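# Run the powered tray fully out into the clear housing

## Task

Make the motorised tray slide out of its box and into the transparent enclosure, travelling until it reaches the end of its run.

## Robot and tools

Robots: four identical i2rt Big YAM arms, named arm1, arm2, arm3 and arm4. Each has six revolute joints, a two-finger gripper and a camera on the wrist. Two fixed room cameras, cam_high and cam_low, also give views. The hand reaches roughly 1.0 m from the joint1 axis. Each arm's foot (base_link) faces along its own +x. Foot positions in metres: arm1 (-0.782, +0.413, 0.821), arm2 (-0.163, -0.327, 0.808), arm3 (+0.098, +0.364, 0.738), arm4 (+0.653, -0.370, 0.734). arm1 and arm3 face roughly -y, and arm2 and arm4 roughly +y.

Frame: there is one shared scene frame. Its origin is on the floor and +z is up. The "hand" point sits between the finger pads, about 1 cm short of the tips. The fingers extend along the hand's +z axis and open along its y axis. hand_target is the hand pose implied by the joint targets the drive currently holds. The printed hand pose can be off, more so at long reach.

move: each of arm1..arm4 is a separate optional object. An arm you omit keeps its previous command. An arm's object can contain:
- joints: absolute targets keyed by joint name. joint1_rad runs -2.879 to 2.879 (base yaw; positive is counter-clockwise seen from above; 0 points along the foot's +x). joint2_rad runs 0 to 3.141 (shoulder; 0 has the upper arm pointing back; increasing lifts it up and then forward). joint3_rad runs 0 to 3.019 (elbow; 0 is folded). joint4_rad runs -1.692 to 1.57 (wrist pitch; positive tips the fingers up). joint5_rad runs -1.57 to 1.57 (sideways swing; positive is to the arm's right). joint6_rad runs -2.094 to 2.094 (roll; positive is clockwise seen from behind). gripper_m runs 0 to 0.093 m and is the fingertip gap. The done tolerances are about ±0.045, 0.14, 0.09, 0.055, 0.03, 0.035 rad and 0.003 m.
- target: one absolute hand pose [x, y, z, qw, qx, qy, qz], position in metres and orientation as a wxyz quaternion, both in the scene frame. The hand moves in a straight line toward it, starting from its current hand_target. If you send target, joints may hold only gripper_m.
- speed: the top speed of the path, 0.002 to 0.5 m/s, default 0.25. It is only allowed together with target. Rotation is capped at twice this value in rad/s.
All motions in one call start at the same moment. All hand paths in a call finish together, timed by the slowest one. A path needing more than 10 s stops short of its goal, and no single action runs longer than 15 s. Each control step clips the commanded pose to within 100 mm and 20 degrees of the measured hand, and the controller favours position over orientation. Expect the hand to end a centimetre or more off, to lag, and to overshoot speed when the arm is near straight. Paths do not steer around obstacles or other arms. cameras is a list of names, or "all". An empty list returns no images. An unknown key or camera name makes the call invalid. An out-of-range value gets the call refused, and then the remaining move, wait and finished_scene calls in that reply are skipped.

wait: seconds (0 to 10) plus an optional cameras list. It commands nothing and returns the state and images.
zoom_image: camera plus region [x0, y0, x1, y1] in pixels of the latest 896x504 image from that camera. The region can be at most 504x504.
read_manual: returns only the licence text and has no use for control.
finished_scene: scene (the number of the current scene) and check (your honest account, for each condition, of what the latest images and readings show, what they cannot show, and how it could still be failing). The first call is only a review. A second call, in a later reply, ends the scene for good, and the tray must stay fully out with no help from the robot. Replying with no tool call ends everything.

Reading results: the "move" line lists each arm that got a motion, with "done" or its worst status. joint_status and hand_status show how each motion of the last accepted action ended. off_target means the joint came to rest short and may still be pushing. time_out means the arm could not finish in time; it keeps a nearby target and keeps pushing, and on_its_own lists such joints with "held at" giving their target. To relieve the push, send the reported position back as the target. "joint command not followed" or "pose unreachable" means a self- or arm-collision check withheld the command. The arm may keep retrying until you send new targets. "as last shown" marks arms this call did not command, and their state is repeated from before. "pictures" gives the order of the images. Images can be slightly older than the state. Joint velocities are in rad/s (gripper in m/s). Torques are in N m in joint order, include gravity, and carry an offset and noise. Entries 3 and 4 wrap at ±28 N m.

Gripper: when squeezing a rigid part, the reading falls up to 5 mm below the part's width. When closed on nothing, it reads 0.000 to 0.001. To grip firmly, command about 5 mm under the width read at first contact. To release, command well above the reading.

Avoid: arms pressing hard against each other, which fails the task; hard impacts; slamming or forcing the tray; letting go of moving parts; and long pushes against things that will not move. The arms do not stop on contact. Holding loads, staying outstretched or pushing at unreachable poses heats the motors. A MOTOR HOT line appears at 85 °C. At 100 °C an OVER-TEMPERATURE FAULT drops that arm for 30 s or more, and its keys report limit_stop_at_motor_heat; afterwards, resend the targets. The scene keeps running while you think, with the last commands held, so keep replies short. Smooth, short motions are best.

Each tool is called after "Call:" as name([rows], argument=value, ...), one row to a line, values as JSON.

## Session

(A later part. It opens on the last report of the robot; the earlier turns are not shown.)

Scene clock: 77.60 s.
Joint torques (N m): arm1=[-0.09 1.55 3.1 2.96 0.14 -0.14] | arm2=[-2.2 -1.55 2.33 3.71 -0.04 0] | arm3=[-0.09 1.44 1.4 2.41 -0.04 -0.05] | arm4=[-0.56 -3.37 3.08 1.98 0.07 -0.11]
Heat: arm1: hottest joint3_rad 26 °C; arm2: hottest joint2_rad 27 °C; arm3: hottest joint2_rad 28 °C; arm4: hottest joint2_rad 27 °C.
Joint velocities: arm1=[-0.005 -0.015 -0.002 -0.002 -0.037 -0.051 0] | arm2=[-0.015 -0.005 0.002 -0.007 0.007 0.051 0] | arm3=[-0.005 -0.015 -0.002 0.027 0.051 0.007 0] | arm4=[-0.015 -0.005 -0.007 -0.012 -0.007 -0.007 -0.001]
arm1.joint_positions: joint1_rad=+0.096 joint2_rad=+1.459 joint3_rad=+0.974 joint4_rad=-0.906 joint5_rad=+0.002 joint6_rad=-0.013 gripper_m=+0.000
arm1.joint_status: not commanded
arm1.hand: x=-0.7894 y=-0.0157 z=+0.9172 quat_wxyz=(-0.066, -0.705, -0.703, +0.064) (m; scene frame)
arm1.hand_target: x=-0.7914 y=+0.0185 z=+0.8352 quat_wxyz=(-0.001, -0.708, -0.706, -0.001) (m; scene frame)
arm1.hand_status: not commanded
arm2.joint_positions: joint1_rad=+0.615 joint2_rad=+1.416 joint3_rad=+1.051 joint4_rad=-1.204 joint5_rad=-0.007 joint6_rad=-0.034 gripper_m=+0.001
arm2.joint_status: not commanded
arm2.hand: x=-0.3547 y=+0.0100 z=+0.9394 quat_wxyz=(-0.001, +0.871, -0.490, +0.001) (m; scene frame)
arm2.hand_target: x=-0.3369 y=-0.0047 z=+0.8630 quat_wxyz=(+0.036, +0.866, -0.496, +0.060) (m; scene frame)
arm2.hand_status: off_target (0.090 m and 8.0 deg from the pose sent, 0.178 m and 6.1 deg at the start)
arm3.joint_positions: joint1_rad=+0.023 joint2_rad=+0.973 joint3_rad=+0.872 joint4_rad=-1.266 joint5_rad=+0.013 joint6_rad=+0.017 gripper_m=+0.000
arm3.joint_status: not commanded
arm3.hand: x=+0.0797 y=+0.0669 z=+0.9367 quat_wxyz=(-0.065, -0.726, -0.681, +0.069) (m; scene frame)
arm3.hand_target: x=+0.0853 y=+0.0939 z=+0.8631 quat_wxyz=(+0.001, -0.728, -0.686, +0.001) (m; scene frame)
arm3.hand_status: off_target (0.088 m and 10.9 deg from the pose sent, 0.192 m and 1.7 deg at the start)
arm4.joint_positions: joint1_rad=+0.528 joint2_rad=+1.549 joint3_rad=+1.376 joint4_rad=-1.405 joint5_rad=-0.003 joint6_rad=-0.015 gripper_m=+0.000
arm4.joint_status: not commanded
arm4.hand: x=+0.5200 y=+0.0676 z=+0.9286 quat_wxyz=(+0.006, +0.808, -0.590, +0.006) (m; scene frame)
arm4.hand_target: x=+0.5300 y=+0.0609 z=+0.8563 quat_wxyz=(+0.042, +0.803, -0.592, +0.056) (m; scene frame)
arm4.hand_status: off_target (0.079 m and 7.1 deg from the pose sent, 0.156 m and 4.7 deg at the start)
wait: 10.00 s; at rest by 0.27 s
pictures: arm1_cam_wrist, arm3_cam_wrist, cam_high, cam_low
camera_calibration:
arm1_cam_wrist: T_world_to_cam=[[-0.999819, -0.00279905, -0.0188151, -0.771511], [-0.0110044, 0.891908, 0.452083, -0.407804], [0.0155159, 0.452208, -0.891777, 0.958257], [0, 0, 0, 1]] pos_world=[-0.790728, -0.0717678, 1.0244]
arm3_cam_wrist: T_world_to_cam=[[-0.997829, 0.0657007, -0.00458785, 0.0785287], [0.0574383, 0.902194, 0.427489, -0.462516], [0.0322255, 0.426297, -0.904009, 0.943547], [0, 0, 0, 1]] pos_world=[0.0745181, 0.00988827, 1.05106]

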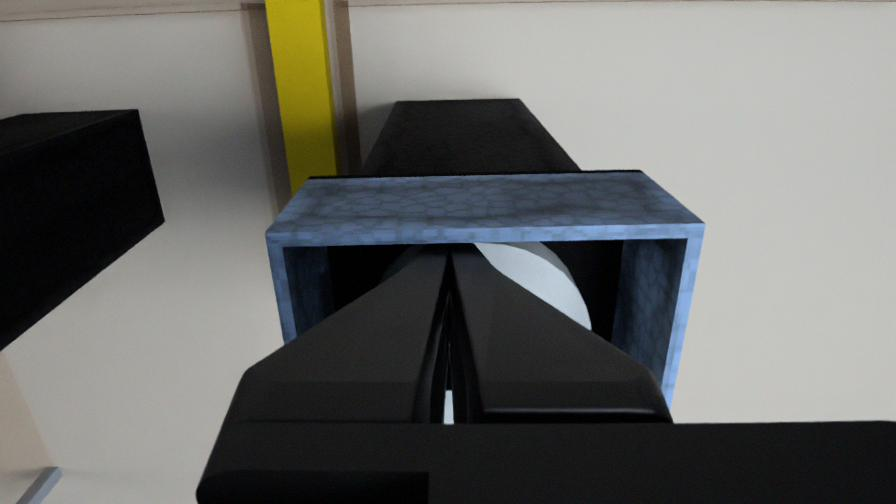

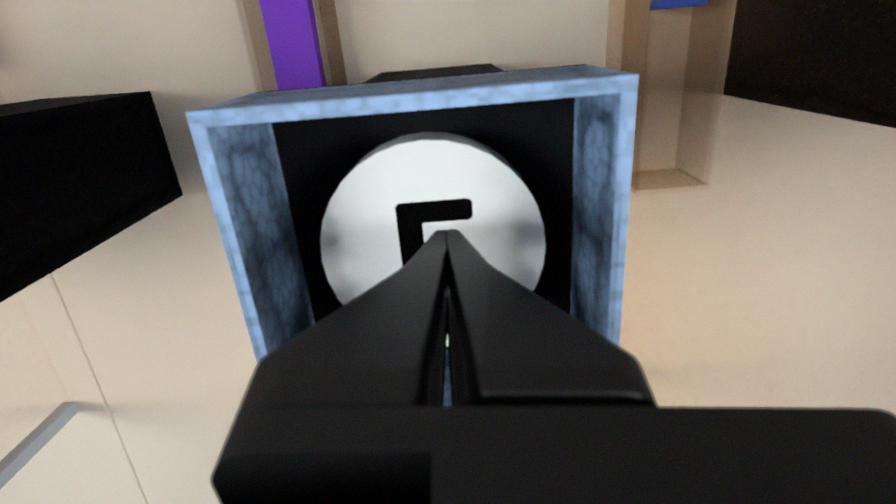

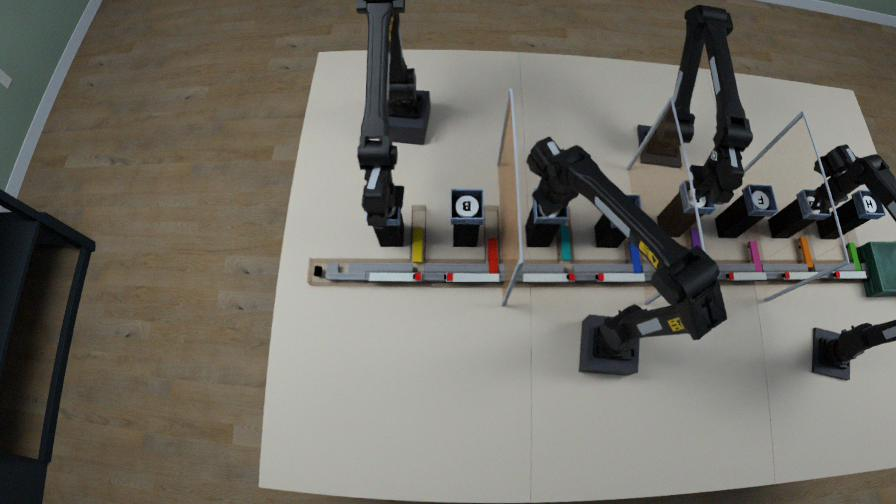

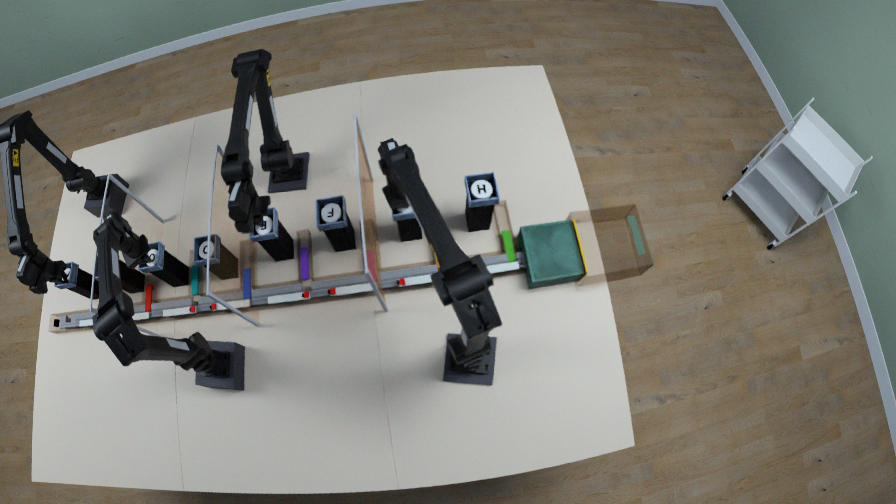

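Call:
wait(seconds=10, cameras=[])

Call:
wait(seconds=10, cameras=["cam_high", "cam_low"])

Call:
zoom_image(camera="cam_high", region=[300, 180, 600, 300])

Call:
zoom_image(camera="cam_low", region=[180, 200, 420, 340])

Call:
zoom_image(camera="cam_high", region=[696, 200, 896, 300])

Scene clock: 88.17 s.
Joint torques (N m): arm1=[-0.15 1.55 3.04 2.93 0.14 -0.14] | arm2=[-1.96 -1.14 2.37 3.73 -0.05 0.04] | arm3=[-0.26 1.32 1.4 2.44 -0.04 -0.04] | arm4=[-0.62 -3.31 3.08 1.98 0.07 -0.11]
Heat: arm1: hottest joint3_rad 26 °C; arm2: hottest joint2_rad 27 °C; arm3: hottest joint2_rad 28 °C; arm4: hottest joint2_rad 27 °C.
Joint velocities: arm1=[0.005 -0.005 -0.007 -0.012 0.022 -0.081 0] | arm2=[-0.015 -0.015 -0.002 -0.007 -0.007 -0.022 0] | arm3=[0.005 -0.005 0.002 -0.017 0.037 -0.037 -0.001] | arm4=[-0.015 0.005 0.002 0.002 0.037 0.037 0.001]
arm1.joint_positions: joint1_rad=+0.096 joint2_rad=+1.459 joint3_rad=+0.974 joint4_rad=-0.906 joint5_rad=+0.002 joint6_rad=-0.013 gripper_m=+0.000
arm1.joint_status: not commanded
arm1.hand: x=-0.7894 y=-0.0157 z=+0.9172 quat_wxyz=(-0.066, -0.705, -0.703, +0.064) (m; scene frame)
arm1.hand_target: x=-0.7914 y=+0.0185 z=+0.8352 quat_wxyz=(-0.001, -0.708, -0.706, -0.001) (m; scene frame)
arm1.hand_status: not commanded
arm2.joint_positions: joint1_rad=+0.615 joint2_rad=+1.416 joint3_rad=+1.051 joint4_rad=-1.204 joint5_rad=-0.007 joint6_rad=-0.034 gripper_m=+0.001
arm2.joint_status: not commanded
arm2.hand: x=-0.3547 y=+0.0100 z=+0.9394 quat_wxyz=(-0.001, +0.871, -0.490, +0.001) (m; scene frame)
arm2.hand_target: x=-0.3369 y=-0.0047 z=+0.8630 quat_wxyz=(+0.036, +0.866, -0.496, +0.060) (m; scene frame)
arm2.hand_status: off_target (0.090 m and 8.0 deg from the pose sent, 0.178 m and 6.1 deg at the start)
arm3.joint_positions: joint1_rad=+0.023 joint2_rad=+0.973 joint3_rad=+0.872 joint4_rad=-1.266 joint5_rad=+0.013 joint6_rad=+0.017 gripper_m=+0.000
arm3.joint_status: not commanded
arm3.hand: x=+0.0797 y=+0.0669 z=+0.9367 quat_wxyz=(-0.065, -0.726, -0.681, +0.069) (m; scene frame)
arm3.hand_target: x=+0.0853 y=+0.0939 z=+0.8631 quat_wxyz=(+0.001, -0.728, -0.686, +0.001) (m; scene frame)
arm3.hand_status: off_target (0.088 m and 10.9 deg from the pose sent, 0.192 m and 1.7 deg at the start)
arm4.joint_positions: joint1_rad=+0.528 joint2_rad=+1.549 joint3_rad=+1.376 joint4_rad=-1.405 joint5_rad=-0.003 joint6_rad=-0.015 gripper_m=+0.000
arm4.joint_status: not commanded
arm4.hand: x=+0.5200 y=+0.0676 z=+0.9286 quat_wxyz=(+0.006, +0.808, -0.590, +0.006) (m; scene frame)
arm4.hand_target: x=+0.5300 y=+0.0609 z=+0.8563 quat_wxyz=(+0.042, +0.803, -0.592, +0.056) (m; scene frame)
arm4.hand_status: off_target (0.079 m and 7.1 deg from the pose sent, 0.156 m and 4.7 deg at the start)
wait: 10.00 s; at rest from the start
pictures: none
No camera images: "cameras" was empty.

Scene clock: 98.17 s.
Joint torques (N m): arm1=[-0.09 1.61 3.06 2.93 0.14 -0.15] | arm2=[-1.9 -1.73 2.28 3.67 -0.03 0.02] | arm3=[-0.15 1.38 1.37 2.41 -0.03 -0.04] | arm4=[-0.56 -3.37 3.07 1.99 0.07 -0.11]
Heat: arm1: hottest joint3_rad 26 °C; arm2: hottest joint2_rad 27 °C; arm3: hottest joint2_rad 28 °C; arm4: hottest joint2_rad 27 °C.
Joint velocities: arm1=[-0.005 -0.005 -0.012 -0.007 -0.022 0.11 0] | arm2=[0.005 0.005 -0.012 -0.002 0.007 -0.007 0] | arm3=[-0.005 -0.024 -0.002 -0.012 0.022 -0.051 0.001] | arm4=[0.005 -0.015 0.002 -0.012 -0.037 0.022 0.001]
arm1.joint_positions: joint1_rad=+0.096 joint2_rad=+1.459 joint3_rad=+0.974 joint4_rad=-0.906 joint5_rad=+0.002 joint6_rad=-0.013 gripper_m=+0.000
arm1.joint_status: not commanded
arm1.hand: x=-0.7894 y=-0.0157 z=+0.9172 quat_wxyz=(-0.066, -0.705, -0.703, +0.064) (m; scene frame)
arm1.hand_target: x=-0.7914 y=+0.0185 z=+0.8352 quat_wxyz=(-0.001, -0.708, -0.706, -0.001) (m; scene frame)
arm1.hand_status: not commanded
arm2.joint_positions: joint1_rad=+0.615 joint2_rad=+1.416 joint3_rad=+1.051 joint4_rad=-1.204 joint5_rad=-0.007 joint6_rad=-0.034 gripper_m=+0.001
arm2.joint_status: not commanded
arm2.hand: x=-0.3547 y=+0.0100 z=+0.9394 quat_wxyz=(-0.001, +0.871, -0.490, +0.001) (m; scene frame)
arm2.hand_target: x=-0.3369 y=-0.0047 z=+0.8630 quat_wxyz=(+0.036, +0.866, -0.496, +0.060) (m; scene frame)
arm2.hand_status: off_target (0.090 m and 8.0 deg from the pose sent, 0.178 m and 6.1 deg at the start)
arm3.joint_positions: joint1_rad=+0.023 joint2_rad=+0.973 joint3_rad=+0.872 joint4_rad=-1.266 joint5_rad=+0.013 joint6_rad=+0.017 gripper_m=+0.000
arm3.joint_status: not commanded
arm3.hand: x=+0.0797 y=+0.0669 z=+0.9367 quat_wxyz=(-0.065, -0.726, -0.681, +0.069) (m; scene frame)
arm3.hand_target: x=+0.0853 y=+0.0939 z=+0.8631 quat_wxyz=(+0.001, -0.728, -0.686, +0.001) (m; scene frame)
arm3.hand_status: off_target (0.088 m and 10.9 deg from the pose sent, 0.192 m and 1.7 deg at the start)
arm4.joint_positions: joint1_rad=+0.528 joint2_rad=+1.549 joint3_rad=+1.376 joint4_rad=-1.405 joint5_rad=-0.003 joint6_rad=-0.015 gripper_m=+0.000
arm4.joint_status: not commanded
arm4.hand: x=+0.5200 y=+0.0676 z=+0.9286 quat_wxyz=(+0.006, +0.808, -0.590, +0.006) (m; scene frame)
arm4.hand_target: x=+0.5300 y=+0.0609 z=+0.8563 quat_wxyz=(+0.042, +0.803, -0.592, +0.056) (m; scene frame)
arm4.hand_status: off_target (0.079 m and 7.1 deg from the pose sent, 0.156 m and 4.7 deg at the start)
wait: 10.00 s; at rest by 0.27 s
pictures: cam_high, cam_low

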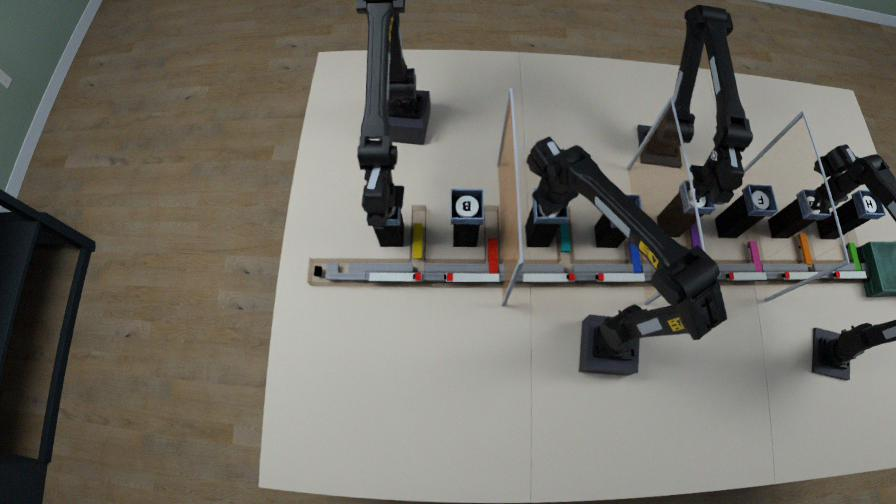

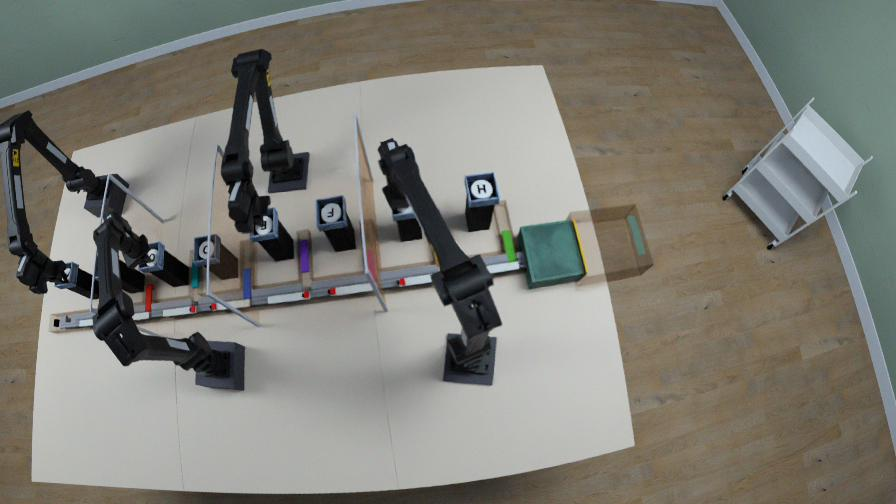

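Scaled by 1.680 from the camera's 896x504 image, which has a finer 1280x720 frame.

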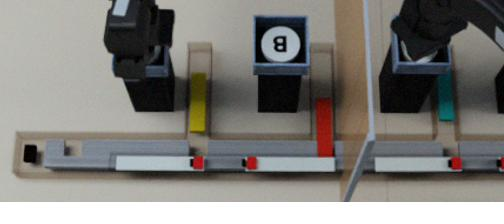

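Scaled by 2.100 from the camera's 896x504 image, which has a finer 1280x720 frame.

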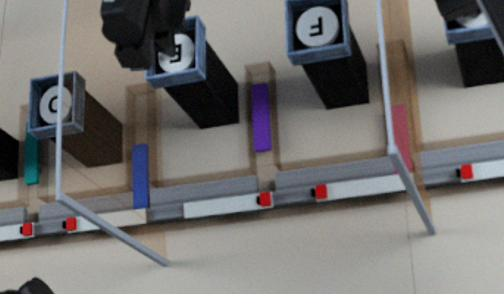

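Scaled by 2.520 from the camera's 896x504 image, which has a finer 1280x720 frame.

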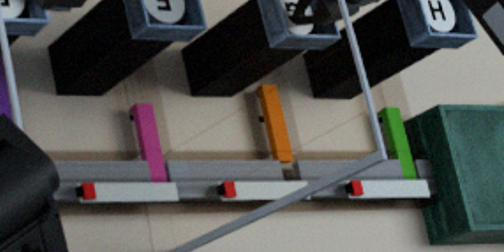

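Call:
wait(seconds=10, cameras=[])

Call:
wait(seconds=10, cameras=[])

Call:
wait(seconds=10, cameras=["cam_high", "cam_low"])

Call:
zoom_image(camera="cam_high", region=[300, 180, 600, 300])

Call:
zoom_image(camera="cam_low", region=[180, 200, 420, 340])

Call:
zoom_image(camera="cam_high", region=[696, 200, 896, 300])

Scene clock: 108.43 s.
Joint torques (N m): arm1=[-0.26 1.38 3.08 2.97 0.15 -0.14] | arm2=[-2.08 -1.32 2.3 3.71 -0.01 0.04] | arm3=[-0.15 1.38 1.39 2.4 -0.04 -0.04] | arm4=[-0.56 -3.37 3.08 1.98 0.07 -0.11]
Heat: arm1: hottest joint3_rad 26 °C; arm2: hottest joint2_rad 27 °C; arm3: hottest joint2_rad 28 °C; arm4: hottest joint2_rad 27 °C.
Joint velocities: arm1=[-0.005 0.005 -0.007 -0.012 0.022 -0.007 -0.001] | arm2=[0.005 -0.005 -0.007 0.002 0.022 0.066 0] | arm3=[-0.024 -0.005 -0.017 -0.002 -0.007 -0.037 0] | arm4=[-0.005 -0.005 -0.012 0.002 0.051 -0.007 -0.001]
arm1.joint_positions: joint1_rad=+0.096 joint2_rad=+1.459 joint3_rad=+0.974 joint4_rad=-0.906 joint5_rad=+0.002 joint6_rad=-0.013 gripper_m=+0.000
arm1.joint_status: not commanded
arm1.hand: x=-0.7894 y=-0.0157 z=+0.9172 quat_wxyz=(-0.066, -0.705, -0.703, +0.064) (m; scene frame)
arm1.hand_target: x=-0.7914 y=+0.0185 z=+0.8352 quat_wxyz=(-0.001, -0.708, -0.706, -0.001) (m; scene frame)
arm1.hand_status: not commanded
arm2.joint_positions: joint1_rad=+0.615 joint2_rad=+1.416 joint3_rad=+1.051 joint4_rad=-1.204 joint5_rad=-0.007 joint6_rad=-0.034 gripper_m=+0.001
arm2.joint_status: not commanded
arm2.hand: x=-0.3547 y=+0.0100 z=+0.9394 quat_wxyz=(-0.001, +0.871, -0.490, +0.001) (m; scene frame)
arm2.hand_target: x=-0.3369 y=-0.0047 z=+0.8630 quat_wxyz=(+0.036, +0.866, -0.496, +0.060) (m; scene frame)
arm2.hand_status: off_target (0.090 m and 8.0 deg from the pose sent, 0.178 m and 6.1 deg at the start)
arm3.joint_positions: joint1_rad=+0.023 joint2_rad=+0.973 joint3_rad=+0.872 joint4_rad=-1.266 joint5_rad=+0.013 joint6_rad=+0.017 gripper_m=+0.000
arm3.joint_status: not commanded
arm3.hand: x=+0.0797 y=+0.0669 z=+0.9367 quat_wxyz=(-0.065, -0.726, -0.681, +0.069) (m; scene frame)
arm3.hand_target: x=+0.0853 y=+0.0939 z=+0.8631 quat_wxyz=(+0.001, -0.728, -0.686, +0.001) (m; scene frame)
arm3.hand_status: off_target (0.088 m and 10.9 deg from the pose sent, 0.192 m and 1.7 deg at the start)
arm4.joint_positions: joint1_rad=+0.528 joint2_rad=+1.549 joint3_rad=+1.376 joint4_rad=-1.405 joint5_rad=-0.003 joint6_rad=-0.015 gripper_m=+0.000
arm4.joint_status: not commanded
arm4.hand: x=+0.5200 y=+0.0676 z=+0.9286 quat_wxyz=(+0.006, +0.808, -0.590, +0.006) (m; scene frame)
arm4.hand_target: x=+0.5300 y=+0.0609 z=+0.8563 quat_wxyz=(+0.042, +0.803, -0.592, +0.056) (m; scene frame)
arm4.hand_status: off_target (0.079 m and 7.1 deg from the pose sent, 0.156 m and 4.7 deg at the start)
wait: 10.00 s; at rest from the start
pictures: none
No camera images: "cameras" was empty.

Scene clock: 118.43 s.
Joint torques (N m): arm1=[-0.21 1.55 3.11 2.92 0.14 -0.14] | arm2=[-2.32 -1.26 2.39 3.62 0 0.01] | arm3=[-0.21 1.38 1.4 2.41 -0.04 -0.04] | arm4=[-0.56 -3.31 3.07 1.98 0.07 -0.11]
Heat: arm1: hottest joint3_rad 26 °C; arm2: hottest joint2_rad 27 °C; arm3: hottest joint2_rad 28 °C; arm4: hottest joint2_rad 27 °C.
Joint velocities: arm1=[-0.005 -0.015 -0.007 -0.017 -0.007 -0.081 0] | arm2=[-0.005 0.005 -0.012 0.022 -0.081 -0.037 -0.001] | arm3=[-0.005 -0.005 0.002 -0.012 -0.037 -0.037 -0.001] | arm4=[-0.005 0.005 0.012 0.002 -0.007 -0.037 0]
arm1.joint_positions: joint1_rad=+0.096 joint2_rad=+1.459 joint3_rad=+0.974 joint4_rad=-0.906 joint5_rad=+0.002 joint6_rad=-0.013 gripper_m=+0.000
arm1.joint_status: not commanded
arm1.hand: x=-0.7894 y=-0.0157 z=+0.9172 quat_wxyz=(-0.066, -0.705, -0.703, +0.064) (m; scene frame)
arm1.hand_target: x=-0.7914 y=+0.0185 z=+0.8352 quat_wxyz=(-0.001, -0.708, -0.706, -0.001) (m; scene frame)
arm1.hand_status: not commanded
arm2.joint_positions: joint1_rad=+0.615 joint2_rad=+1.416 joint3_rad=+1.051 joint4_rad=-1.204 joint5_rad=-0.007 joint6_rad=-0.034 gripper_m=+0.001
arm2.joint_status: not commanded
arm2.hand: x=-0.3547 y=+0.0100 z=+0.9394 quat_wxyz=(-0.001, +0.871, -0.490, +0.001) (m; scene frame)
arm2.hand_target: x=-0.3369 y=-0.0047 z=+0.8630 quat_wxyz=(+0.036, +0.866, -0.496, +0.060) (m; scene frame)
arm2.hand_status: off_target (0.090 m and 8.0 deg from the pose sent, 0.178 m and 6.1 deg at the start)
arm3.joint_positions: joint1_rad=+0.023 joint2_rad=+0.973 joint3_rad=+0.872 joint4_rad=-1.266 joint5_rad=+0.013 joint6_rad=+0.017 gripper_m=+0.000
arm3.joint_status: not commanded
arm3.hand: x=+0.0797 y=+0.0669 z=+0.9367 quat_wxyz=(-0.065, -0.726, -0.681, +0.069) (m; scene frame)
arm3.hand_target: x=+0.0853 y=+0.0939 z=+0.8631 quat_wxyz=(+0.001, -0.728, -0.686, +0.001) (m; scene frame)
arm3.hand_status: off_target (0.088 m and 10.9 deg from the pose sent, 0.192 m and 1.7 deg at the start)
arm4.joint_positions: joint1_rad=+0.528 joint2_rad=+1.549 joint3_rad=+1.376 joint4_rad=-1.405 joint5_rad=-0.003 joint6_rad=-0.015 gripper_m=+0.000
arm4.joint_status: not commanded
arm4.hand: x=+0.5200 y=+0.0676 z=+0.9286 quat_wxyz=(+0.006, +0.808, -0.590, +0.006) (m; scene frame)
arm4.hand_target: x=+0.5300 y=+0.0609 z=+0.8563 quat_wxyz=(+0.042, +0.803, -0.592, +0.056) (m; scene frame)
arm4.hand_status: off_target (0.079 m and 7.1 deg from the pose sent, 0.156 m and 4.7 deg at the start)
wait: 10.00 s; at rest by 0.27 s
pictures: none
No camera images: "cameras" was empty.

Scene clock: 128.43 s.
Joint torques (N m): arm1=[-0.15 1.61 3.08 2.96 0.14 -0.14] | arm2=[-1.73 -1.2 2.3 3.77 -0.01 0.03] | arm3=[-0.21 1.32 1.37 2.43 -0.04 -0.04] | arm4=[-0.56 -3.37 3.07 1.98 0.07 -0.11]
Heat: arm1: hottest joint3_rad 26 °C; arm2: hottest joint2_rad 27 °C; arm3: hottest joint2_rad 28 °C; arm4: hottest joint2_rad 27 °C.
Joint velocities: arm1=[0.015 -0.005 0.012 -0.017 -0.007 -0.022 -0.001] | arm2=[-0.015 -0.005 -0.012 -0.012 -0.022 -0.007 0] | arm3=[-0.015 -0.005 0.012 -0.007 -0.007 -0.037 -0.001] | arm4=[-0.005 0.005 0.002 -0.017 0.022 -0.007 -0.001]
arm1.joint_positions: joint1_rad=+0.096 joint2_rad=+1.459 joint3_rad=+0.974 joint4_rad=-0.906 joint5_rad=+0.002 joint6_rad=-0.013 gripper_m=+0.000
arm1.joint_status: not commanded
arm1.hand: x=-0.7894 y=-0.0157 z=+0.9172 quat_wxyz=(-0.066, -0.705, -0.703, +0.064) (m; scene frame)
arm1.hand_target: x=-0.7914 y=+0.0185 z=+0.8352 quat_wxyz=(-0.001, -0.708, -0.706, -0.001) (m; scene frame)
arm1.hand_status: not commanded
arm2.joint_positions: joint1_rad=+0.615 joint2_rad=+1.416 joint3_rad=+1.051 joint4_rad=-1.204 joint5_rad=-0.007 joint6_rad=-0.034 gripper_m=+0.001
arm2.joint_status: not commanded
arm2.hand: x=-0.3547 y=+0.0100 z=+0.9394 quat_wxyz=(-0.001, +0.871, -0.490, +0.001) (m; scene frame)
arm2.hand_target: x=-0.3369 y=-0.0047 z=+0.8630 quat_wxyz=(+0.036, +0.866, -0.496, +0.060) (m; scene frame)
arm2.hand_status: off_target (0.090 m and 8.0 deg from the pose sent, 0.178 m and 6.1 deg at the start)
arm3.joint_positions: joint1_rad=+0.023 joint2_rad=+0.973 joint3_rad=+0.872 joint4_rad=-1.266 joint5_rad=+0.013 joint6_rad=+0.017 gripper_m=+0.000
arm3.joint_status: not commanded
arm3.hand: x=+0.0797 y=+0.0669 z=+0.9367 quat_wxyz=(-0.065, -0.726, -0.681, +0.069) (m; scene frame)
arm3.hand_target: x=+0.0853 y=+0.0939 z=+0.8631 quat_wxyz=(+0.001, -0.728, -0.686, +0.001) (m; scene frame)
arm3.hand_status: off_target (0.088 m and 10.9 deg from the pose sent, 0.192 m and 1.7 deg at the start)
arm4.joint_positions: joint1_rad=+0.528 joint2_rad=+1.549 joint3_rad=+1.376 joint4_rad=-1.405 joint5_rad=-0.003 joint6_rad=-0.015 gripper_m=+0.000
arm4.joint_status: not commanded
arm4.hand: x=+0.5200 y=+0.0676 z=+0.9286 quat_wxyz=(+0.006, +0.808, -0.590, +0.006) (m; scene frame)
arm4.hand_target: x=+0.5300 y=+0.0609 z=+0.8563 quat_wxyz=(+0.042, +0.803, -0.592, +0.056) (m; scene frame)
arm4.hand_status: off_target (0.079 m and 7.1 deg from the pose sent, 0.156 m and 4.7 deg at the start)
wait: 10.00 s; at rest by 0.27 s
pictures: cam_high, cam_low

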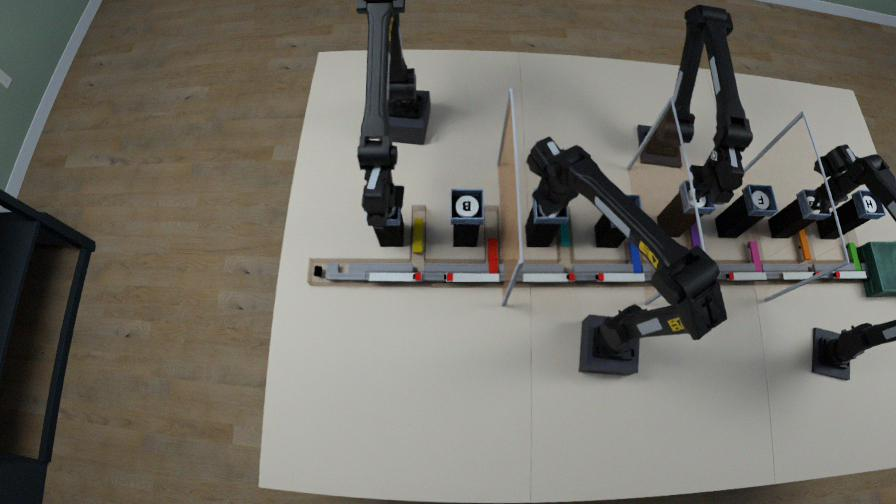

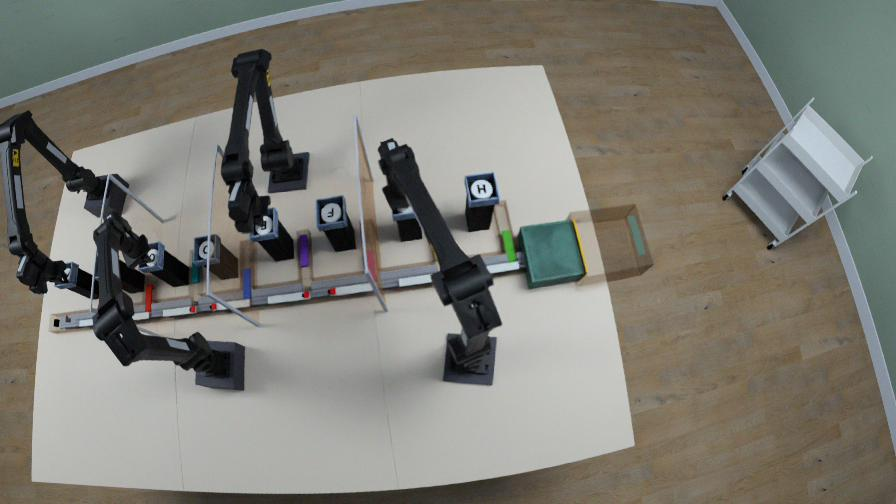

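Scaled by 1.680 from the camera's 896x504 image, which has a finer 1280x720 frame.

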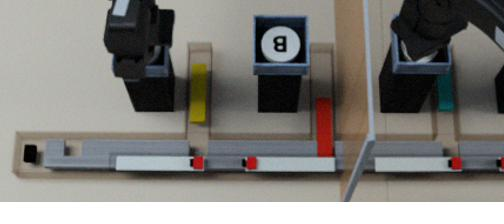

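Scaled by 2.100 from the camera's 896x504 image, which has a finer 1280x720 frame.

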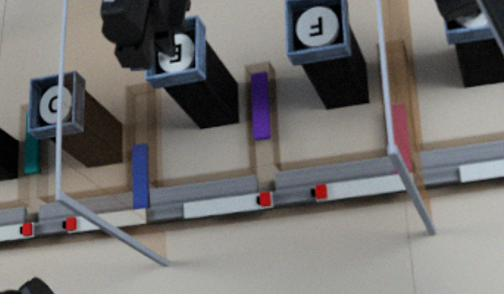

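Scaled by 2.520 from the camera's 896x504 image, which has a finer 1280x720 frame.

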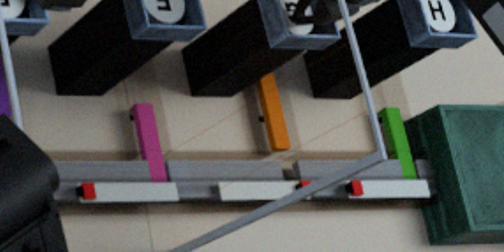

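Call:
wait(seconds=10, cameras=[])

Call:
wait(seconds=10, cameras=[])

Call:
wait(seconds=10, cameras=[])

Call:
wait(seconds=10, cameras=["cam_high", "cam_low"])

Call:
zoom_image(camera="cam_high", region=[300, 180, 600, 300])

Call:
zoom_image(camera="cam_low", region=[180, 200, 420, 340])

Call:
zoom_image(camera="cam_high", region=[696, 200, 896, 300])

Scene clock: 141.07 s.
Joint torques (N m): arm1=[-0.03 1.67 3.07 2.92 0.14 -0.14] | arm2=[-1.9 -1.85 2.41 3.69 -0.01 0.04] | arm3=[-0.09 1.38 1.37 2.43 -0.03 -0.04] | arm4=[-0.62 -3.43 3.08 1.99 0.07 -0.11]
Heat: arm1: hottest joint3_rad 26 °C; arm2: hottest joint2_rad 27 °C; arm3: hottest joint2_rad 28 °C; arm4: hottest joint2_rad 27 °C.
Joint velocities: arm1=[0.005 -0.005 -0.022 0.002 0.037 0.007 0] | arm2=[-0.005 -0.015 -0.007 -0.017 -0.022 -0.081 0] | arm3=[0.005 -0.005 -0.002 0.002 0.022 -0.022 -0.001] | arm4=[-0.005 -0.015 -0.007 -0.002 -0.022 -0.022 -0.001]
arm1.joint_positions: joint1_rad=+0.096 joint2_rad=+1.459 joint3_rad=+0.974 joint4_rad=-0.906 joint5_rad=+0.002 joint6_rad=-0.013 gripper_m=+0.000
arm1.joint_status: not commanded
arm1.hand: x=-0.7894 y=-0.0157 z=+0.9172 quat_wxyz=(-0.066, -0.705, -0.703, +0.064) (m; scene frame)
arm1.hand_target: x=-0.7914 y=+0.0185 z=+0.8352 quat_wxyz=(-0.001, -0.708, -0.706, -0.001) (m; scene frame)
arm1.hand_status: not commanded
arm2.joint_positions: joint1_rad=+0.615 joint2_rad=+1.416 joint3_rad=+1.051 joint4_rad=-1.204 joint5_rad=-0.007 joint6_rad=-0.034 gripper_m=+0.001
arm2.joint_status: not commanded
arm2.hand: x=-0.3547 y=+0.0100 z=+0.9394 quat_wxyz=(+0.000, +0.871, -0.490, +0.001) (m; scene frame)
arm2.hand_target: x=-0.3369 y=-0.0048 z=+0.8630 quat_wxyz=(+0.036, +0.866, -0.496, +0.060) (m; scene frame)
arm2.hand_status: off_target (0.090 m and 8.0 deg from the pose sent, 0.178 m and 6.1 deg at the start)
arm3.joint_positions: joint1_rad=+0.023 joint2_rad=+0.973 joint3_rad=+0.872 joint4_rad=-1.266 joint5_rad=+0.013 joint6_rad=+0.017 gripper_m=+0.000
arm3.joint_status: not commanded
arm3.hand: x=+0.0797 y=+0.0669 z=+0.9367 quat_wxyz=(-0.065, -0.726, -0.681, +0.069) (m; scene frame)
arm3.hand_target: x=+0.0853 y=+0.0939 z=+0.8631 quat_wxyz=(+0.001, -0.728, -0.686, +0.001) (m; scene frame)
arm3.hand_status: off_target (0.088 m and 10.9 deg from the pose sent, 0.192 m and 1.7 deg at the start)
arm4.joint_positions: joint1_rad=+0.528 joint2_rad=+1.549 joint3_rad=+1.376 joint4_rad=-1.405 joint5_rad=-0.003 joint6_rad=-0.015 gripper_m=+0.000
arm4.joint_status: not commanded
arm4.hand: x=+0.5200 y=+0.0676 z=+0.9286 quat_wxyz=(+0.006, +0.808, -0.590, +0.006) (m; scene frame)
arm4.hand_target: x=+0.5300 y=+0.0609 z=+0.8563 quat_wxyz=(+0.042, +0.803, -0.592, +0.056) (m; scene frame)
arm4.hand_status: off_target (0.079 m and 7.1 deg from the pose sent, 0.156 m and 4.7 deg at the start)
wait: 10.00 s; at rest from the start
pictures: none
No camera images: "cameras" was empty.

Scene clock: 151.07 s.
Joint torques (N m): arm1=[-0.15 1.67 3.08 2.96 0.13 -0.15] | arm2=[-1.73 -1.26 2.4 3.73 -0.03 0.01] | arm3=[-0.21 1.38 1.36 2.4 -0.03 -0.04] | arm4=[-0.56 -3.31 3.08 1.99 0.07 -0.11]
Heat: arm1: hottest joint3_rad 26 °C; arm2: hottest joint2_rad 27 °C; arm3: hottest joint2_rad 28 °C; arm4: hottest joint2_rad 27 °C.
Joint velocities: arm1=[-0.005 -0.015 0.002 -0.022 -0.007 -0.037 -0.001] | arm2=[-0.015 -0.005 -0.012 0.002 0.037 0.037 0] | arm3=[-0.005 -0.005 0.007 0.012 -0.066 0.081 0.001] | arm4=[-0.015 -0.015 -0.002 0.007 0.051 -0.095 -0.001]
arm1.joint_positions: joint1_rad=+0.096 joint2_rad=+1.459 joint3_rad=+0.974 joint4_rad=-0.906 joint5_rad=+0.002 joint6_rad=-0.013 gripper_m=+0.000
arm1.joint_status: not commanded
arm1.hand: x=-0.7894 y=-0.0157 z=+0.9172 quat_wxyz=(-0.066, -0.705, -0.703, +0.064) (m; scene frame)
arm1.hand_target: x=-0.7914 y=+0.0185 z=+0.8352 quat_wxyz=(-0.001, -0.708, -0.706, -0.001) (m; scene frame)
arm1.hand_status: not commanded
arm2.joint_positions: joint1_rad=+0.615 joint2_rad=+1.416 joint3_rad=+1.051 joint4_rad=-1.204 joint5_rad=-0.007 joint6_rad=-0.034 gripper_m=+0.001
arm2.joint_status: not commanded
arm2.hand: x=-0.3547 y=+0.0100 z=+0.9394 quat_wxyz=(+0.000, +0.871, -0.490, +0.001) (m; scene frame)
arm2.hand_target: x=-0.3369 y=-0.0048 z=+0.8630 quat_wxyz=(+0.036, +0.866, -0.496, +0.060) (m; scene frame)
arm2.hand_status: off_target (0.090 m and 8.0 deg from the pose sent, 0.178 m and 6.1 deg at the start)
arm3.joint_positions: joint1_rad=+0.023 joint2_rad=+0.973 joint3_rad=+0.872 joint4_rad=-1.266 joint5_rad=+0.013 joint6_rad=+0.017 gripper_m=+0.000
arm3.joint_status: not commanded
arm3.hand: x=+0.0797 y=+0.0669 z=+0.9367 quat_wxyz=(-0.065, -0.726, -0.681, +0.069) (m; scene frame)
arm3.hand_target: x=+0.0853 y=+0.0939 z=+0.8631 quat_wxyz=(+0.001, -0.728, -0.686, +0.001) (m; scene frame)
arm3.hand_status: off_target (0.088 m and 10.9 deg from the pose sent, 0.192 m and 1.7 deg at the start)
arm4.joint_positions: joint1_rad=+0.528 joint2_rad=+1.549 joint3_rad=+1.376 joint4_rad=-1.405 joint5_rad=-0.003 joint6_rad=-0.015 gripper_m=+0.000
arm4.joint_status: not commanded
arm4.hand: x=+0.5200 y=+0.0676 z=+0.9286 quat_wxyz=(+0.006, +0.808, -0.590, +0.006) (m; scene frame)
arm4.hand_target: x=+0.5300 y=+0.0609 z=+0.8563 quat_wxyz=(+0.042, +0.803, -0.592, +0.056) (m; scene frame)
arm4.hand_status: off_target (0.079 m and 7.1 deg from the pose sent, 0.156 m and 4.7 deg at the start)
wait: 10.00 s; at rest by 0.27 s
pictures: none
No camera images: "cameras" was empty.

Scene clock: 161.07 s.
Joint torques (N m): arm1=[-0.21 1.61 3.08 2.89 0.14 -0.15] | arm2=[-2.08 -1.49 2.45 3.67 -0.02 0.02] | arm3=[-0.21 1.26 1.39 2.43 -0.03 -0.03] | arm4=[-0.56 -3.37 3.08 1.98 0.07 -0.11]
Heat: arm1: hottest joint3_rad 26 °C; arm2: hottest joint2_rad 27 °C; arm3: hottest joint2_rad 28 °C; arm4: hottest joint2_rad 27 °C.
Joint velocities: arm1=[-0.015 0.005 -0.002 -0.012 -0.051 -0.051 0] | arm2=[-0.005 -0.005 -0.017 -0.012 0.007 -0.007 -0.001] | arm3=[-0.015 -0.005 0.002 -0.012 0.022 0.022 0] | arm4=[-0.015 -0.005 -0.002 0.007 -0.051 -0.037 0]
arm1.joint_positions: joint1_rad=+0.096 joint2_rad=+1.459 joint3_rad=+0.974 joint4_rad=-0.906 joint5_rad=+0.002 joint6_rad=-0.013 gripper_m=+0.000
arm1.joint_status: not commanded
arm1.hand: x=-0.7894 y=-0.0157 z=+0.9172 quat_wxyz=(-0.066, -0.705, -0.703, +0.064) (m; scene frame)
arm1.hand_target: x=-0.7914 y=+0.0185 z=+0.8352 quat_wxyz=(-0.001, -0.708, -0.706, -0.001) (m; scene frame)
arm1.hand_status: not commanded
arm2.joint_positions: joint1_rad=+0.615 joint2_rad=+1.416 joint3_rad=+1.051 joint4_rad=-1.204 joint5_rad=-0.007 joint6_rad=-0.034 gripper_m=+0.001
arm2.joint_status: not commanded
arm2.hand: x=-0.3547 y=+0.0100 z=+0.9394 quat_wxyz=(+0.000, +0.871, -0.490, +0.001) (m; scene frame)
arm2.hand_target: x=-0.3369 y=-0.0048 z=+0.8630 quat_wxyz=(+0.036, +0.866, -0.496, +0.060) (m; scene frame)
arm2.hand_status: off_target (0.090 m and 8.0 deg from the pose sent, 0.178 m and 6.1 deg at the start)
arm3.joint_positions: joint1_rad=+0.023 joint2_rad=+0.973 joint3_rad=+0.872 joint4_rad=-1.266 joint5_rad=+0.013 joint6_rad=+0.017 gripper_m=+0.000
arm3.joint_status: not commanded
arm3.hand: x=+0.0797 y=+0.0669 z=+0.9367 quat_wxyz=(-0.065, -0.726, -0.681, +0.069) (m; scene frame)
arm3.hand_target: x=+0.0853 y=+0.0939 z=+0.8631 quat_wxyz=(+0.001, -0.728, -0.686, +0.001) (m; scene frame)
arm3.hand_status: off_target (0.088 m and 10.9 deg from the pose sent, 0.192 m and 1.7 deg at the start)
arm4.joint_positions: joint1_rad=+0.528 joint2_rad=+1.549 joint3_rad=+1.376 joint4_rad=-1.405 joint5_rad=-0.003 joint6_rad=-0.015 gripper_m=+0.000
arm4.joint_status: not commanded
arm4.hand: x=+0.5200 y=+0.0676 z=+0.9286 quat_wxyz=(+0.006, +0.808, -0.590, +0.006) (m; scene frame)
arm4.hand_target: x=+0.5300 y=+0.0609 z=+0.8563 quat_wxyz=(+0.042, +0.803, -0.592, +0.056) (m; scene frame)
arm4.hand_status: off_target (0.079 m and 7.1 deg from the pose sent, 0.156 m and 4.7 deg at the start)
wait: 10.00 s; at rest by 0.27 s
pictures: none
No camera images: "cameras" was empty.

Scene clock: 171.07 s.
Joint torques (N m): arm1=[-0.09 1.61 3.07 2.92 0.15 -0.14] | arm2=[-2.08 -1.38 2.36 3.66 -0.04 0.04] | arm3=[-0.15 1.26 1.36 2.43 -0.03 -0.03] | arm4=[-0.56 -3.43 3.08 1.98 0.07 -0.11]
Heat: arm1: hottest joint3_rad 26 °C; arm2: hottest joint2_rad 27 °C; arm3: hottest joint2_rad 28 °C; arm4: hottest joint2_rad 27 °C.
Joint velocities: arm1=[0.005 -0.005 -0.002 0.002 0.007 -0.007 0] | arm2=[0.005 -0.015 -0.007 -0.002 0.037 -0.007 -0.001] | arm3=[-0.015 0.005 0.012 -0.032 -0.066 -0.066 -0.001] | arm4=[-0.005 -0.015 -0.012 -0.012 0.037 -0.022 0]
arm1.joint_positions: joint1_rad=+0.096 joint2_rad=+1.459 joint3_rad=+0.974 joint4_rad=-0.906 joint5_rad=+0.002 joint6_rad=-0.013 gripper_m=+0.000
arm1.joint_status: not commanded
arm1.hand: x=-0.7894 y=-0.0157 z=+0.9172 quat_wxyz=(-0.066, -0.705, -0.703, +0.064) (m; scene frame)
arm1.hand_target: x=-0.7914 y=+0.0185 z=+0.8352 quat_wxyz=(-0.001, -0.708, -0.706, -0.001) (m; scene frame)
arm1.hand_status: not commanded
arm2.joint_positions: joint1_rad=+0.615 joint2_rad=+1.416 joint3_rad=+1.051 joint4_rad=-1.204 joint5_rad=-0.007 joint6_rad=-0.034 gripper_m=+0.001
arm2.joint_status: not commanded
arm2.hand: x=-0.3547 y=+0.0100 z=+0.9394 quat_wxyz=(+0.000, +0.871, -0.490, +0.001) (m; scene frame)
arm2.hand_target: x=-0.3369 y=-0.0048 z=+0.8630 quat_wxyz=(+0.036, +0.866, -0.496, +0.060) (m; scene frame)
arm2.hand_status: off_target (0.090 m and 8.0 deg from the pose sent, 0.178 m and 6.1 deg at the start)
arm3.joint_positions: joint1_rad=+0.023 joint2_rad=+0.973 joint3_rad=+0.872 joint4_rad=-1.266 joint5_rad=+0.013 joint6_rad=+0.017 gripper_m=+0.000
arm3.joint_status: not commanded
arm3.hand: x=+0.0797 y=+0.0669 z=+0.9367 quat_wxyz=(-0.065, -0.726, -0.681, +0.069) (m; scene frame)
arm3.hand_target: x=+0.0853 y=+0.0939 z=+0.8631 quat_wxyz=(+0.001, -0.728, -0.686, +0.001) (m; scene frame)
arm3.hand_status: off_target (0.088 m and 10.9 deg from the pose sent, 0.192 m and 1.7 deg at the start)
arm4.joint_positions: joint1_rad=+0.528 joint2_rad=+1.549 joint3_rad=+1.376 joint4_rad=-1.405 joint5_rad=-0.003 joint6_rad=-0.015 gripper_m=+0.000
arm4.joint_status: not commanded
arm4.hand: x=+0.5200 y=+0.0676 z=+0.9286 quat_wxyz=(+0.006, +0.808, -0.590, +0.006) (m; scene frame)
arm4.hand_target: x=+0.5300 y=+0.0609 z=+0.8563 quat_wxyz=(+0.042, +0.803, -0.592, +0.056) (m; scene frame)
arm4.hand_status: off_target (0.079 m and 7.1 deg from the pose sent, 0.156 m and 4.7 deg at the start)
wait: 10.00 s; at rest by 0.27 s
pictures: cam_high, cam_low

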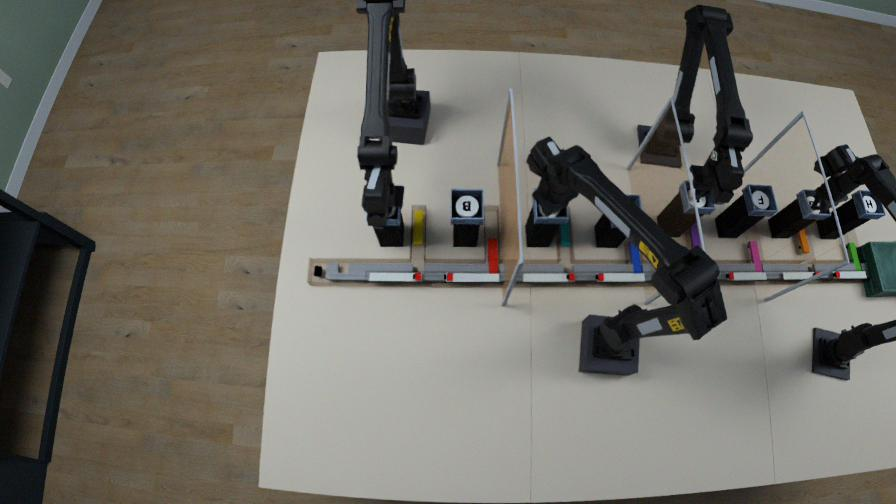

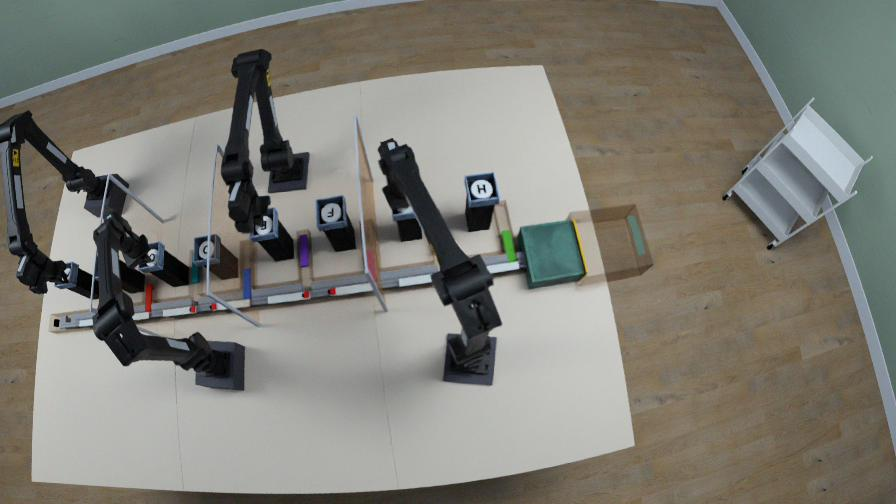

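Scaled by 1.680 from the camera's 896x504 image, which has a finer 1280x720 frame.

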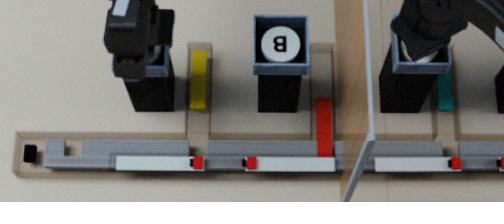

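Scaled by 2.100 from the camera's 896x504 image, which has a finer 1280x720 frame.

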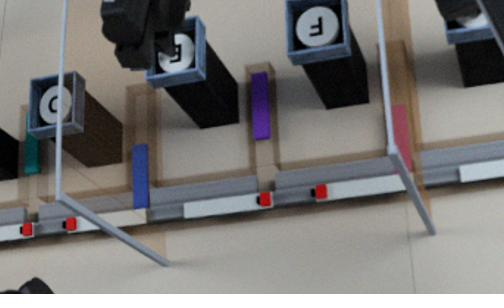

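Scaled by 2.520 from the camera's 896x504 image, which has a finer 1280x720 frame.

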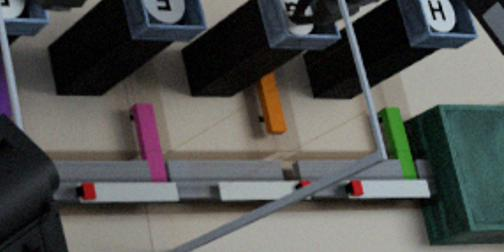

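Call:
move(arm2={"target": [-0.347, 0.012, 1.03, 0.0347, 0.866, -0.496, 0.0606], "speed": 0.3}, arm3={"target": [0.082, 0.075, 1.03, 0, 0.728, 0.686, 0], "speed": 0.3}, cameras=["cam_high", "cam_low"])

Call:
zoom_image(camera="cam_low", region=[180, 200, 420, 340])

Call:
zoom_image(camera="cam_high", region=[480, 180, 780, 300])

Scene clock: 173.43 s.
Joint torques (N m): arm1=[0.03 1.73 3.1 2.96 0.14 -0.14] | arm2=[-1.55 -11.46 13.16 -0.55 0.08 0.03] | arm3=[-0.73 -7 15.1 0.05 -0.16 -0.09] | arm4=[-0.56 -3.37 3.08 1.98 0.07 -0.11]
Heat: arm1: hottest joint3_rad 26 °C; arm2: hottest joint2_rad 27 °C; arm3: hottest joint2_rad 28 °C; arm4: hottest joint2_rad 27 °C.
move: arm2 off_target; arm3 off_target
Joint velocities: arm1=[-0.005 -0.005 -0.007 -0.012 0.022 -0.051 0] | arm2=[0.015 0.005 0.002 -0.007 -0.037 0.037 0] | arm3=[-0.005 0.005 -0.007 0.007 -0.051 -0.022 -0.001] | arm4=[-0.024 -0.005 0.002 0.012 0.022 0.007 -0.001]
arm1: as last shown
arm2.joint_positions: joint1_rad=+0.610 joint2_rad=+1.421 joint3_rad=+1.276 joint4_rad=-1.571 joint5_rad=-0.007 joint6_rad=-0.034 gripper_m=+0.001
arm2.joint_status: not commanded
arm2.hand: x=-0.3476 y=-0.0005 z=+1.0232 quat_wxyz=(+0.038, +0.868, -0.492, +0.064) (m; scene frame)
arm2.hand_target: x=-0.3471 y=+0.0121 z=+1.0299 quat_wxyz=(+0.035, +0.866, -0.496, +0.060) (m; scene frame)
arm2.hand_status: off_target (0.014 m and 0.7 deg from the pose sent, 0.091 m and 8.0 deg at the start)
arm3.joint_positions: joint1_rad=+0.023 joint2_rad=+1.063 joint3_rad=+1.158 joint4_rad=-1.666 joint5_rad=+0.013 joint6_rad=+0.017 gripper_m=+0.000
arm3.joint_status: not commanded
arm3.hand: x=+0.0796 y=+0.0833 z=+1.0193 quat_wxyz=(+0.006, -0.729, -0.685, -0.004) (m; scene frame)
arm3.hand_target: x=+0.0819 y=+0.0738 z=+1.0307 quat_wxyz=(+0.000, -0.728, -0.686, +0.000) (m; scene frame)
arm3.hand_status: off_target (0.014 m and 0.8 deg from the pose sent, 0.094 m and 10.9 deg at the start)
arm4.joint_positions: joint1_rad=+0.528 joint2_rad=+1.549 joint3_rad=+1.376 joint4_rad=-1.405 joint5_rad=-0.003 joint6_rad=-0.015 gripper_m=+0.000
arm4.joint_status: not commanded
arm4.hand: x=+0.5200 y=+0.0676 z=+0.9286 quat_wxyz=(+0.006, +0.808, -0.590, +0.006) (m; scene frame)
arm4.hand_target: x=+0.5300 y=+0.0609 z=+0.8563 quat_wxyz=(+0.042, +0.803, -0.592, +0.056) (m; scene frame)
arm4.hand_status: not commanded
pictures: cam_high, cam_low

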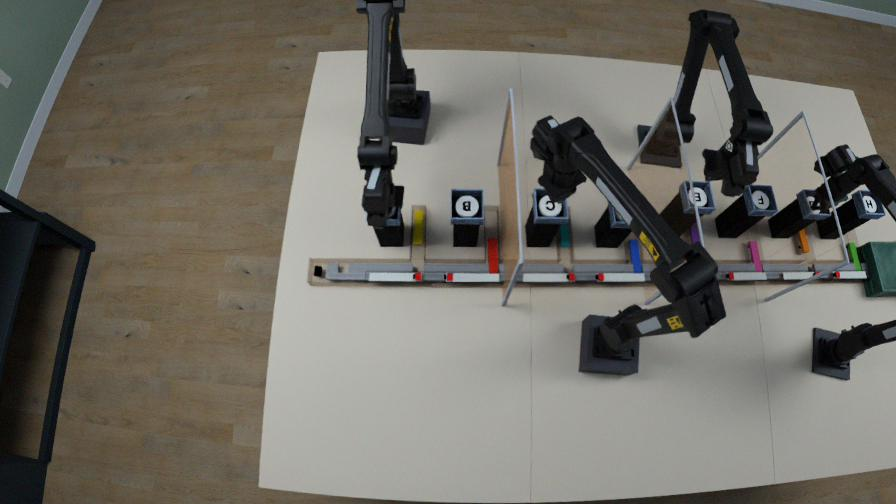

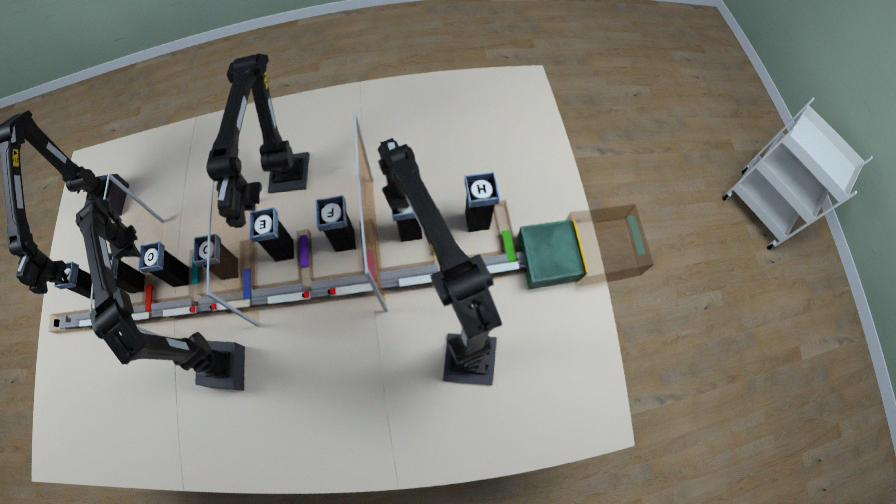

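Scaled by 2.100 from the camera's 896x504 image, which has a finer 1280x720 frame.

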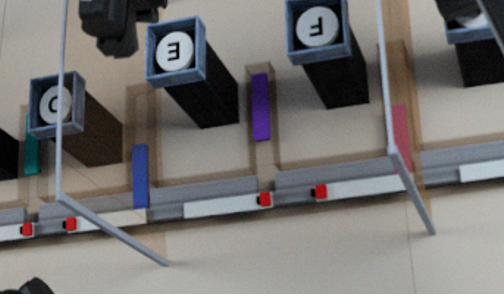

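Scaled by 1.680 from the camera's 896x504 image, which has a finer 1280x720 frame.

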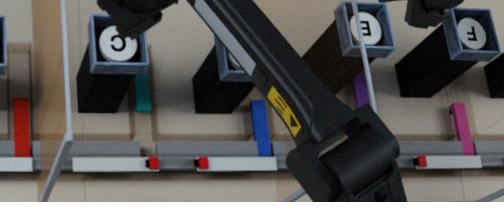

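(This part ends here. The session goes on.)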